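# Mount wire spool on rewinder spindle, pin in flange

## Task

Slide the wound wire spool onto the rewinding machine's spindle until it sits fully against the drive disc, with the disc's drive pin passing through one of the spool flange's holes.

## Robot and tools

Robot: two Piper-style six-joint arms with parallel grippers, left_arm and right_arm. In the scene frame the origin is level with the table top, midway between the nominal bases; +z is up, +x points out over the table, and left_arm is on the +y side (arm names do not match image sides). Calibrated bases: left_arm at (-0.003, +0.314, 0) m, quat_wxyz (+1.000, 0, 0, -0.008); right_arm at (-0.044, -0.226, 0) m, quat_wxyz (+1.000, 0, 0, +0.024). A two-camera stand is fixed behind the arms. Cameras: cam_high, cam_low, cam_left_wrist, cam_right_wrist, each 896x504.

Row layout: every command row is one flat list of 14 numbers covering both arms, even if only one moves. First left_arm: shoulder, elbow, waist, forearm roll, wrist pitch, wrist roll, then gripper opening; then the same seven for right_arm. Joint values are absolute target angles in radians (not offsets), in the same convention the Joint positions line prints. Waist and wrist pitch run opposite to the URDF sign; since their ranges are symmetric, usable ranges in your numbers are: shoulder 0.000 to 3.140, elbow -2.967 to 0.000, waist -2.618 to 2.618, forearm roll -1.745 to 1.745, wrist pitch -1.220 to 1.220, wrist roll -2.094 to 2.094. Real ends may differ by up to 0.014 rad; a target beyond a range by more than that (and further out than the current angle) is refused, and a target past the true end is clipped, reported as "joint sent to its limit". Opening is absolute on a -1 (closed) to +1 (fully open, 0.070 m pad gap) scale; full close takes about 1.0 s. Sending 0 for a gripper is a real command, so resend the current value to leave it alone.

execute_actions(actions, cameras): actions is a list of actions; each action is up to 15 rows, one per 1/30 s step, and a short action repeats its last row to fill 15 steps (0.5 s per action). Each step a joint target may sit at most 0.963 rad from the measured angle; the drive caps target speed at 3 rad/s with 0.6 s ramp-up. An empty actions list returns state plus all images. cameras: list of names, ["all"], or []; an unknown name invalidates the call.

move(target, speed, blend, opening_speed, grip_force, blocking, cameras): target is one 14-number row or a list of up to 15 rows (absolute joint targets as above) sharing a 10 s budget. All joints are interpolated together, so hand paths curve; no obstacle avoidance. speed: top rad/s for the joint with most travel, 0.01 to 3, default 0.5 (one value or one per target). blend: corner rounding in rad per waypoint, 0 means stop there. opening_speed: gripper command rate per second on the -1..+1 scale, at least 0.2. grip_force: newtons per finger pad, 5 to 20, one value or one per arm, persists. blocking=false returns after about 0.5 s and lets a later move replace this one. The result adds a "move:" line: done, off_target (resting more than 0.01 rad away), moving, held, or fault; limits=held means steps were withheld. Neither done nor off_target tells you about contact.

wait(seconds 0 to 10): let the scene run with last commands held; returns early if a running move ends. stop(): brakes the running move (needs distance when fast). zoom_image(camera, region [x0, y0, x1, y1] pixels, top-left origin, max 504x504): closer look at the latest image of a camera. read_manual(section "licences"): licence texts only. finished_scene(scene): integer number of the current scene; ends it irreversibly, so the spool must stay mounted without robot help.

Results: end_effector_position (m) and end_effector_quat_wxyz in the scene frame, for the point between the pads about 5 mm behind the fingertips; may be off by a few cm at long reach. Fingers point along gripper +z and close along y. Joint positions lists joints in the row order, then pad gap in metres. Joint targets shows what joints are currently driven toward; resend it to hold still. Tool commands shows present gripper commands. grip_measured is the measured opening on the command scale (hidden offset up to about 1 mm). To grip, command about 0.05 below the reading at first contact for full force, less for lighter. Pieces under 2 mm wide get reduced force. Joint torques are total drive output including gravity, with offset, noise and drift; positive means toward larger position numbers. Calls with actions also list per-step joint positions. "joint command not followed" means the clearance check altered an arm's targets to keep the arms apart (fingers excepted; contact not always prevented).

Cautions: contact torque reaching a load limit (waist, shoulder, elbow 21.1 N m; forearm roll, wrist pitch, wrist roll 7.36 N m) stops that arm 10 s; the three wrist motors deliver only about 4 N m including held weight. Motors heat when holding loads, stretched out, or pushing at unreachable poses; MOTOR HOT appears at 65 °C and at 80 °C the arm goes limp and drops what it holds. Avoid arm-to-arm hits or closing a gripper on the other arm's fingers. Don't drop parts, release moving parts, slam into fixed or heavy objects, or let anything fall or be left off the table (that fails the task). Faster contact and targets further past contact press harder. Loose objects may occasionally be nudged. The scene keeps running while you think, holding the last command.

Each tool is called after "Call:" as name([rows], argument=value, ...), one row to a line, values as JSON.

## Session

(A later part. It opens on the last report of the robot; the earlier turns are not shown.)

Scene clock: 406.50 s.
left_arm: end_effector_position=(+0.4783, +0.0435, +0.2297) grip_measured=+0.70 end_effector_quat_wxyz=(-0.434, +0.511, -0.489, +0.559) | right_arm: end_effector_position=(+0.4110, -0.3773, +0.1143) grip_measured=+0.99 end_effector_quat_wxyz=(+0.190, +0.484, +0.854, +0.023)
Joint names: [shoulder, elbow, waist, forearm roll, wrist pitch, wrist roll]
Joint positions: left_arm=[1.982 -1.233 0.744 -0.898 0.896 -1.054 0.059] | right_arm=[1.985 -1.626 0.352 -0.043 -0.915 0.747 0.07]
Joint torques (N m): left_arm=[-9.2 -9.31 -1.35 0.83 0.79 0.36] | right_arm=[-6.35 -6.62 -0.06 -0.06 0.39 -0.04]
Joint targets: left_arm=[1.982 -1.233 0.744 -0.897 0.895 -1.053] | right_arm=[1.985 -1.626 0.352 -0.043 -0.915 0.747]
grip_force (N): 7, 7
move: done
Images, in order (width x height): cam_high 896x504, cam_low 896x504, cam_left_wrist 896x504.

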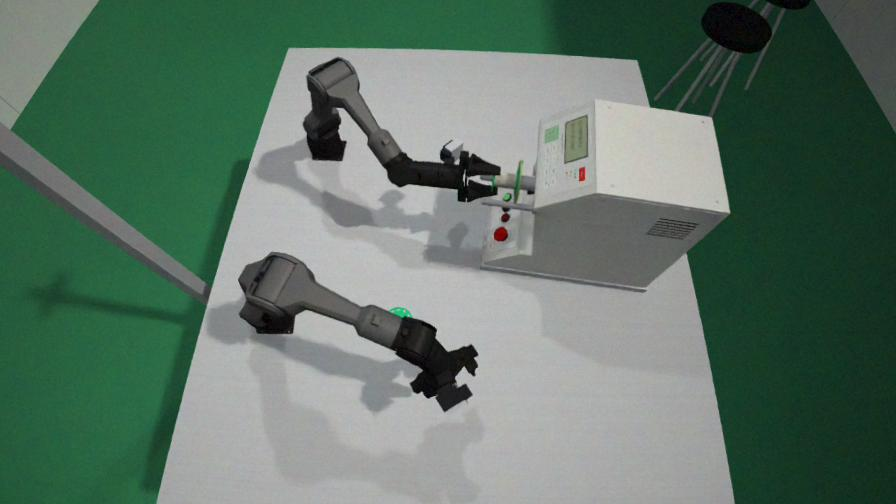

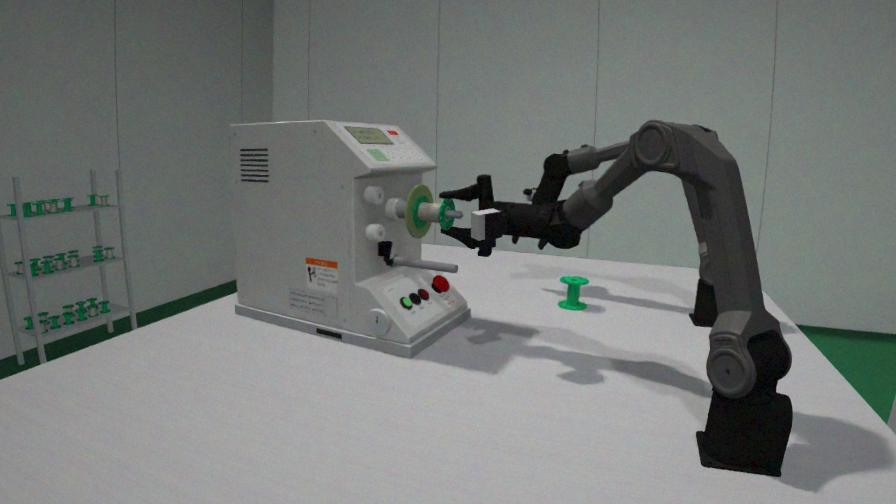

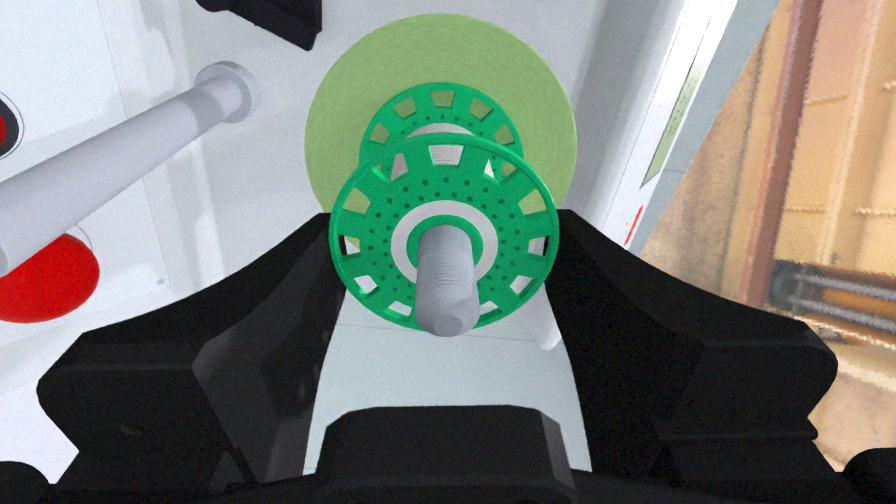

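Call:
move(target=[1.9819,-1.2331,0.7443,-0.8968,0.8953,-1.2133,0.55,1.985,-1.626,0.352,-0.043,-0.915,0.747,1.0], speed=0.15, cameras=["cam_left_wrist","cam_low","cam_high"])

Call:
zoom_image(camera="cam_left_wrist", region=[310, 50, 580, 310])

Call:
zoom_image(camera="cam_low", region=[400, 175, 480, 245])

Call:
zoom_image(camera="cam_high", region=[460, 140, 540, 220])

Scene clock: 412.67 s.
left_arm: end_effector_position=(+0.4783, +0.0433, +0.2301) grip_measured=+0.70 end_effector_quat_wxyz=(-0.387, +0.548, -0.446, +0.592) | right_arm: end_effector_position=(+0.4110, -0.3773, +0.1143) grip_measured=+0.99 end_effector_quat_wxyz=(+0.190, +0.484, +0.854, +0.023)
Joint names: [shoulder, elbow, waist, forearm roll, wrist pitch, wrist roll]
Joint positions: left_arm=[1.982 -1.233 0.744 -0.897 0.896 -1.214 0.06] | right_arm=[1.985 -1.626 0.352 -0.043 -0.915 0.747 0.07]
Joint torques (N m): left_arm=[-8.9 -6.31 0.6 0.1 0.42 0.12] | right_arm=[-6.35 -6.66 -0.03 -0.06 0.39 -0.04]
Joint targets: left_arm=[1.982 -1.233 0.744 -0.897 0.895 -1.213] | right_arm=[1.985 -1.626 0.352 -0.043 -0.915 0.747]
grip_force (N): 7, 7
move: done
Images, in order (width x height): cam_high 896x504, cam_low 896x504, cam_left_wrist 896x504.

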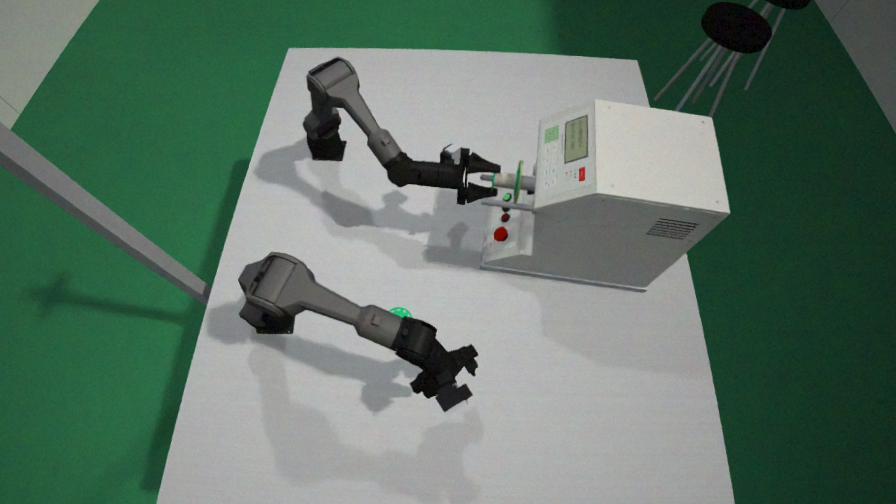

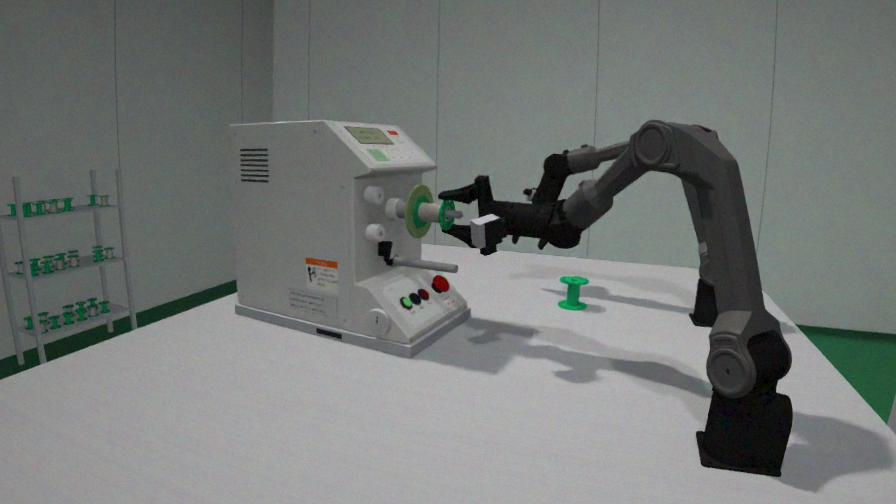

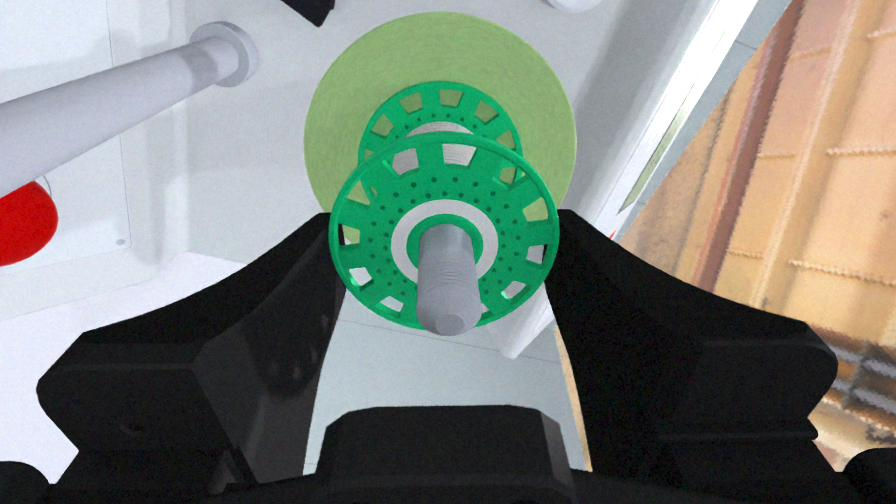

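Scaled by 1.867 from the camera's 896x504 image, which has a finer 1280x720 frame.

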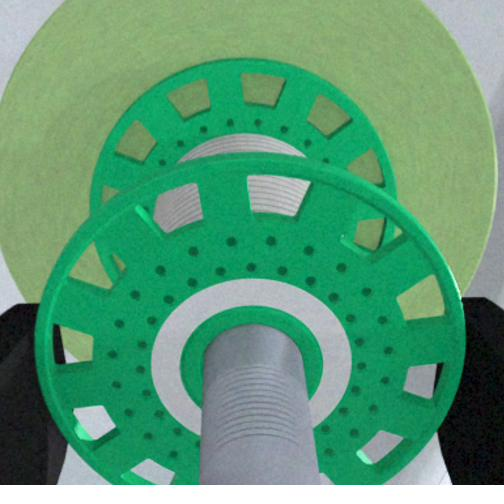

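Scaled by 6.300 from the camera's 896x504 image, which has a finer 1280x720 frame.

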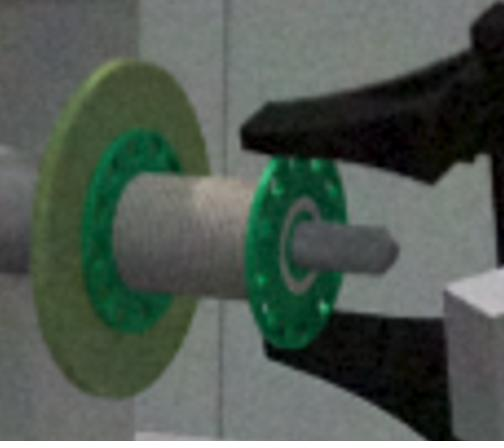

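Scaled by 6.300 from the camera's 896x504 image, which has a finer 1280x720 frame.

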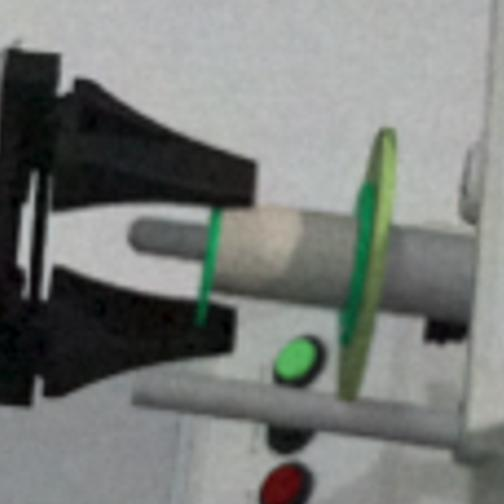

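Call:
move([
  [1.9819,-1.2331,0.7443,-0.8968,0.8953,-1.0533,0.55,1.985,-1.626,0.352,-0.043,-0.915,0.747,1.0],
  [1.9819,-1.2331,0.7443,-0.8968,0.8953,-1.1333,0.55,1.985,-1.626,0.352,-0.043,-0.915,0.747,1.0],
], speed=0.2, cameras=["cam_left_wrist"])

Call:
zoom_image(camera="cam_left_wrist", region=[310, 50, 580, 310])

Call:
move(target=[1.9889,-1.2450,0.7394,-0.8948,0.8892,-1.1316,0.5,1.985,-1.626,0.352,-0.043,-0.915,0.747,1.0], speed=0.03, grip_force=14, cameras=["cam_left_wrist","cam_low","cam_high"])

Call:
zoom_image(camera="cam_low", region=[400, 175, 480, 245])

Call:
zoom_image(camera="cam_high", region=[460, 140, 540, 220])

Call:
zoom_image(camera="cam_left_wrist", region=[310, 50, 580, 310])

Scene clock: 420.23 s.
left_arm: end_effector_position=(+0.4783, +0.0432, +0.2291) grip_measured=+0.70 end_effector_quat_wxyz=(-0.411, +0.530, -0.469, +0.575) | right_arm: end_effector_position=(+0.4110, -0.3773, +0.1143) grip_measured=+0.99 end_effector_quat_wxyz=(+0.190, +0.484, +0.854, +0.023)
Joint names: [shoulder, elbow, waist, forearm roll, wrist pitch, wrist roll]
Joint positions: left_arm=[1.982 -1.232 0.744 -0.897 0.895 -1.135 0.06] | right_arm=[1.985 -1.626 0.352 -0.043 -0.915 0.747 0.07]
Joint torques (N m): left_arm=[-6.41 -4.71 0.19 -0.06 -0.13 0.28] | right_arm=[-6.32 -6.65 -0.03 -0.06 0.39 -0.05]
Joint targets: left_arm=[1.982 -1.233 0.744 -0.897 0.895 -1.133] | right_arm=[1.985 -1.626 0.352 -0.043 -0.915 0.747]
grip_force (N): 7, 7
move: done
Images, in order (width x height): cam_left_wrist 896x504.

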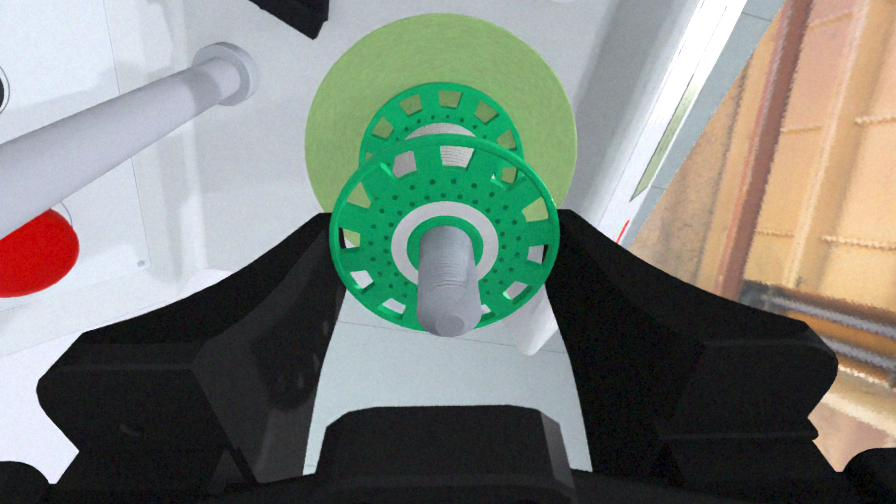

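Scaled by 1.867 from the camera's 896x504 image, which has a finer 1280x720 frame.

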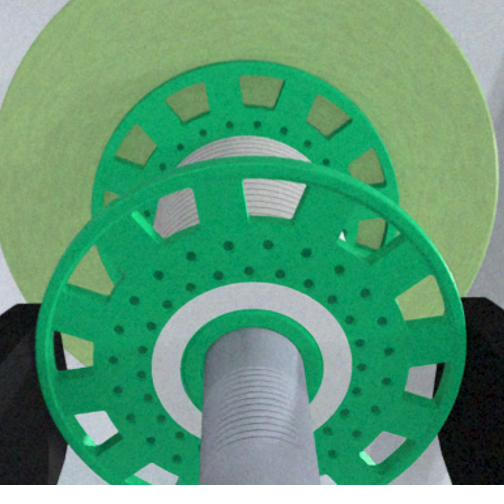

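Scene clock: 420.93 s.
left_arm: end_effector_position=(+0.4809, +0.0425, +0.2293) grip_measured=+0.68 end_effector_quat_wxyz=(-0.410, +0.530, -0.469, +0.575) | right_arm: end_effector_position=(+0.4110, -0.3773, +0.1143) grip_measured=+0.99 end_effector_quat_wxyz=(+0.190, +0.484, +0.854, +0.023)
Joint names: [shoulder, elbow, waist, forearm roll, wrist pitch, wrist roll]
Joint positions: left_arm=[1.989 -1.244 0.74 -0.895 0.889 -1.132 0.059] | right_arm=[1.985 -1.626 0.352 -0.043 -0.915 0.747 0.07]
Joint torques (N m): left_arm=[-5.09 -7.21 -0.9 0.58 -0.1 0.33] | right_arm=[-6.33 -6.65 -0.02 -0.06 0.39 -0.04]
Joint targets: left_arm=[1.989 -1.245 0.739 -0.895 0.889 -1.132] | right_arm=[1.985 -1.626 0.352 -0.043 -0.915 0.747]
grip_force (N): 14, 14
move: done
Images, in order (width x height): cam_high 896x504, cam_low 896x504, cam_left_wrist 896x504.

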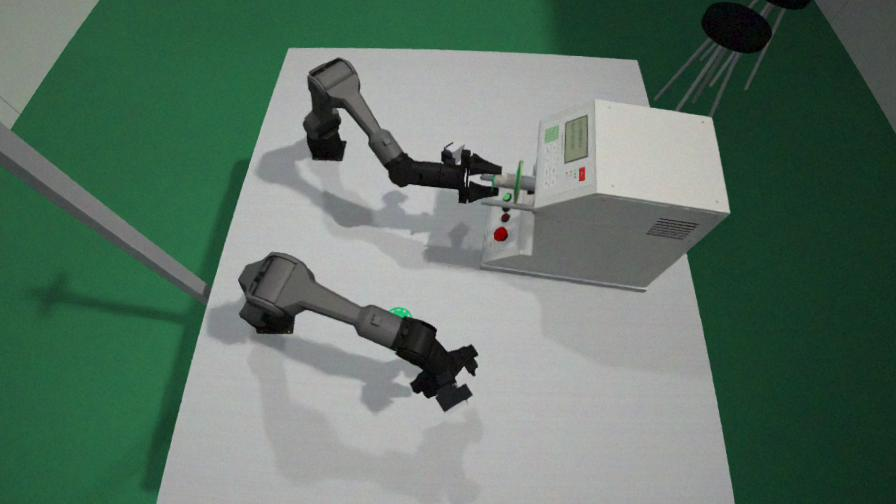

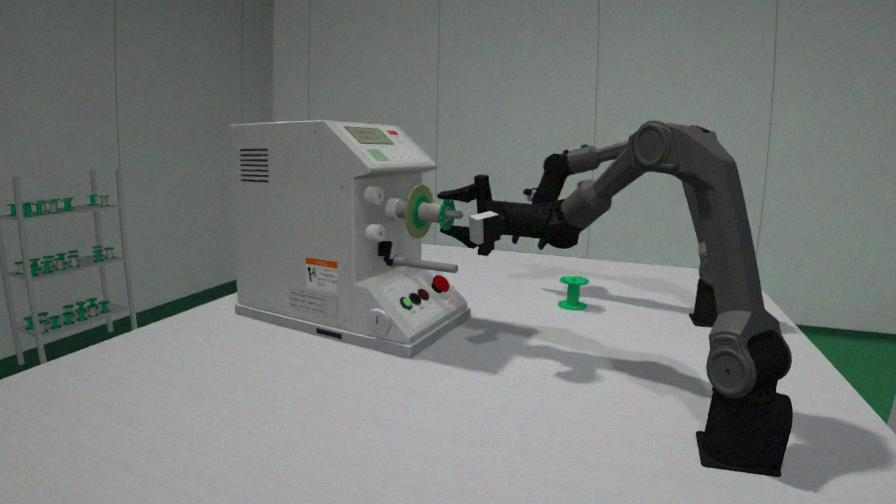

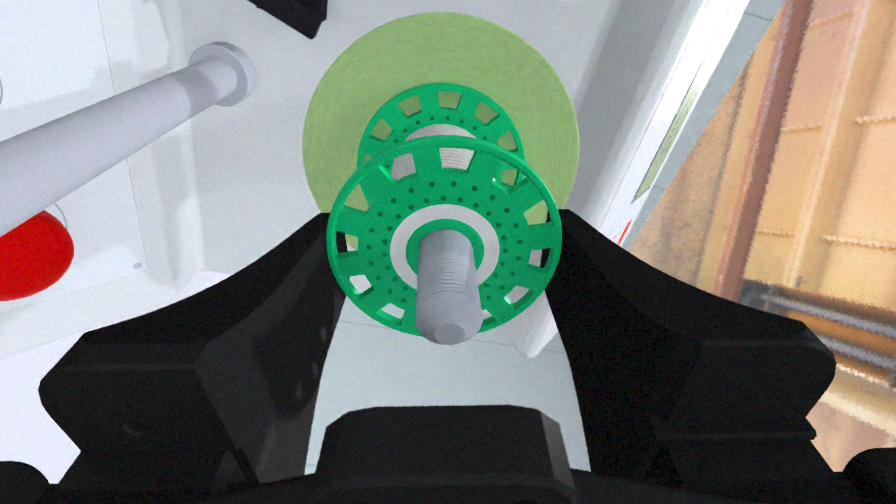

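Scaled by 6.300 from the camera's 896x504 image, which has a finer 1280x720 frame.

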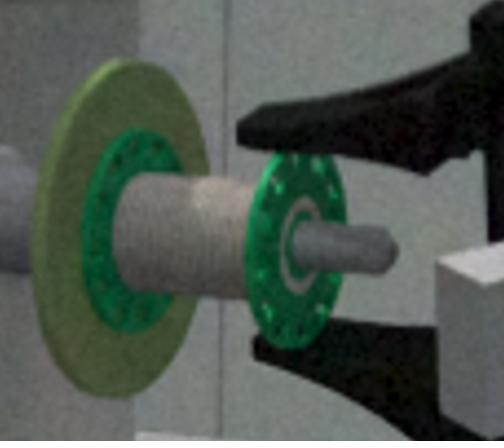

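Scaled by 6.300 from the camera's 896x504 image, which has a finer 1280x720 frame.

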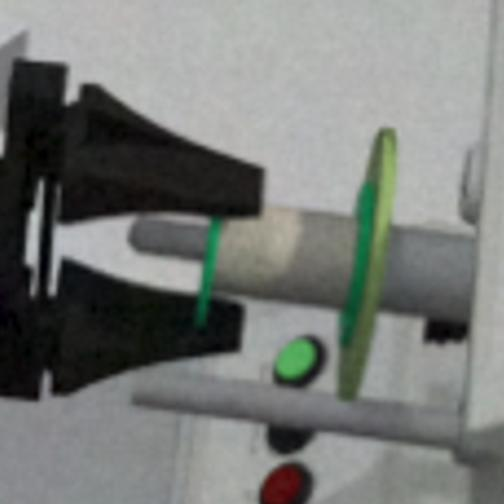

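Scaled by 1.867 from the camera's 896x504 image, which has a finer 1280x720 frame.

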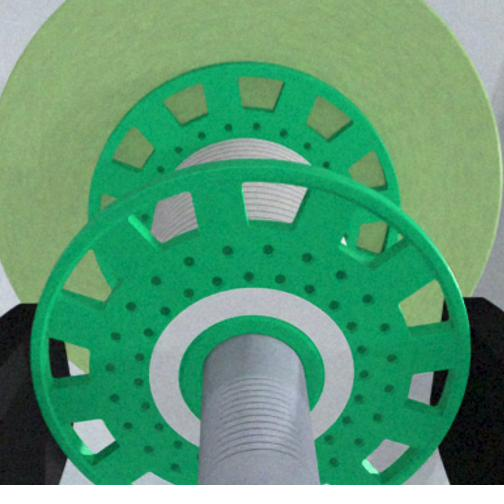

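Call:
move(target=[1.9889,-1.2450,0.7394,-0.8948,0.8892,-1.1316,1.0,1.985,-1.626,0.352,-0.043,-0.915,0.747,1.0], speed=0.1, opening_speed=0.7)

Call:
move([
  [1.9425,-1.1630,0.7758,-0.9103,0.9333,-1.1316,1.0,1.985,-1.626,0.352,-0.043,-0.915,0.747,1.0],
  [1.8941,-1.0828,0.8183,-0.9341,0.9777,-1.1350,1.0,1.985,-1.626,0.352,-0.043,-0.915,0.747,1.0],
  [1.8481,-1.0095,0.8653,-0.9641,1.0221,-1.1380,1.0,1.985,-1.626,0.352,-0.043,-0.915,0.747,1.0],
], speed=0.12, blend=[0.02,0.02,0], cameras=["cam_left_wrist","cam_low","cam_high"])

Call:
zoom_image(camera="cam_low", region=[400, 175, 480, 245])

Call:
zoom_image(camera="cam_high", region=[460, 140, 540, 220])

Call:
zoom_image(camera="cam_left_wrist", region=[310, 10, 580, 270])

Scene clock: 425.47 s.
left_arm: end_effector_position=(+0.4816, +0.0434, +0.2290) grip_measured=+0.99 end_effector_quat_wxyz=(-0.411, +0.531, -0.468, +0.575) | right_arm: end_effector_position=(+0.4110, -0.3773, +0.1143) grip_measured=+0.99 end_effector_quat_wxyz=(+0.190, +0.484, +0.854, +0.023)
Joint names: [shoulder, elbow, waist, forearm roll, wrist pitch, wrist roll]
Joint positions: left_arm=[1.99 -1.245 0.738 -0.896 0.889 -1.132 0.07] | right_arm=[1.985 -1.626 0.352 -0.043 -0.915 0.747 0.07]
Joint torques (N m): left_arm=[-9.29 -5.73 1.09 0.57 0.61 0.24] | right_arm=[-6.35 -6.69 -0.01 -0.07 0.39 -0.05]
Joint targets: left_arm=[1.989 -1.245 0.739 -0.895 0.889 -1.132] | right_arm=[1.985 -1.626 0.352 -0.043 -0.915 0.747]
grip_force (N): 14, 14
move: done

Scene clock: 427.70 s.
left_arm: end_effector_position=(+0.4163, +0.0495, +0.2286) grip_measured=+0.99 end_effector_quat_wxyz=(-0.415, +0.526, -0.473, +0.572) | right_arm: end_effector_position=(+0.4110, -0.3773, +0.1143) grip_measured=+0.99 end_effector_quat_wxyz=(+0.190, +0.484, +0.854, +0.023)
Joint names: [shoulder, elbow, waist, forearm roll, wrist pitch, wrist roll]
Joint positions: left_arm=[1.848 -1.009 0.866 -0.964 1.023 -1.137 0.07] | right_arm=[1.985 -1.626 0.352 -0.043 -0.915 0.747 0.07]
Joint torques (N m): left_arm=[-7.78 -5.87 0.4 0.6 0.47 -0.03] | right_arm=[-6.31 -6.65 -0.04 -0.06 0.39 -0.04]
Joint targets: left_arm=[1.848 -1.009 0.865 -0.964 1.022 -1.138] | right_arm=[1.985 -1.626 0.352 -0.043 -0.915 0.747]
grip_force (N): 14, 14
move: done
Images, in order (width x height): cam_high 896x504, cam_low 896x504, cam_left_wrist 896x504.

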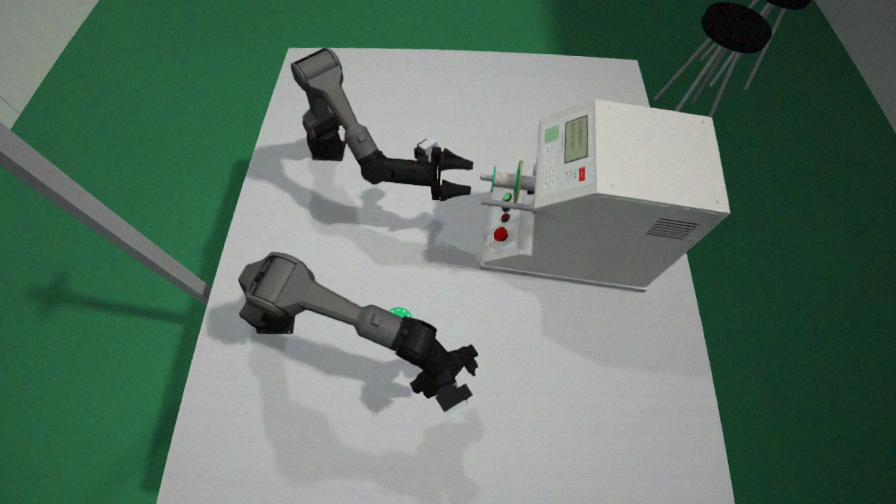

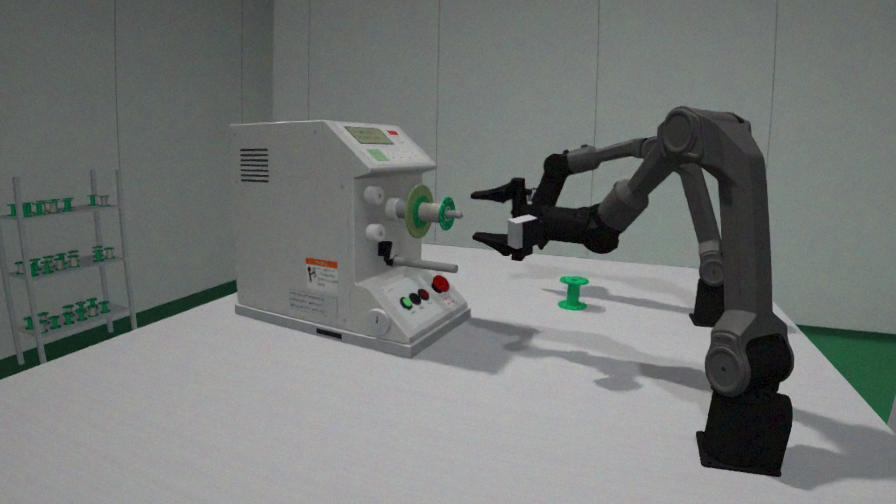

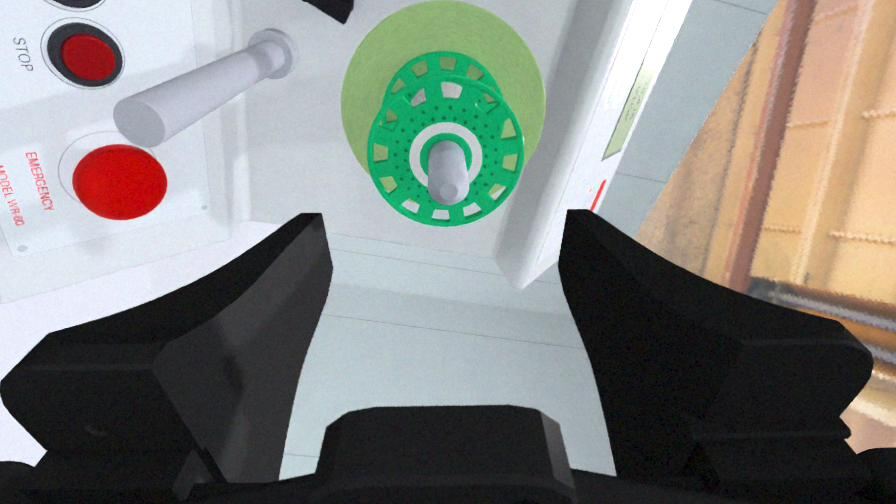

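Scaled by 6.300 from the camera's 896x504 image, which has a finer 1280x720 frame.

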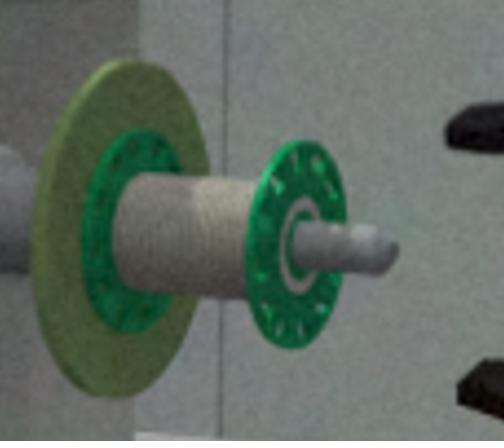

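Scaled by 6.300 from the camera's 896x504 image, which has a finer 1280x720 frame.

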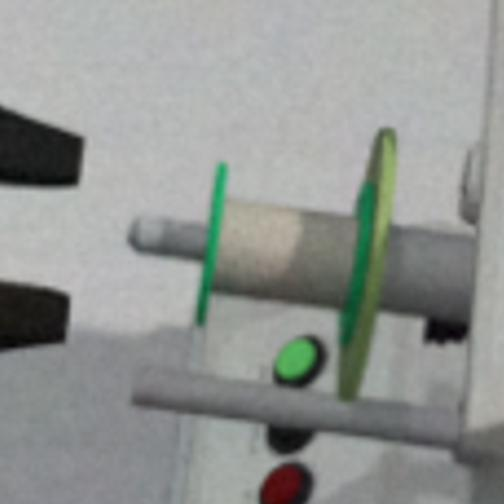

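Scaled by 1.867 from the camera's 896x504 image, which has a finer 1280x720 frame.

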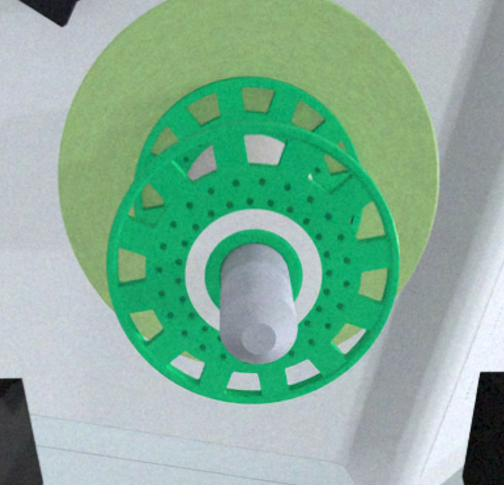

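Call:
finished_scene(scene=1)

The scene is finished: the task was done.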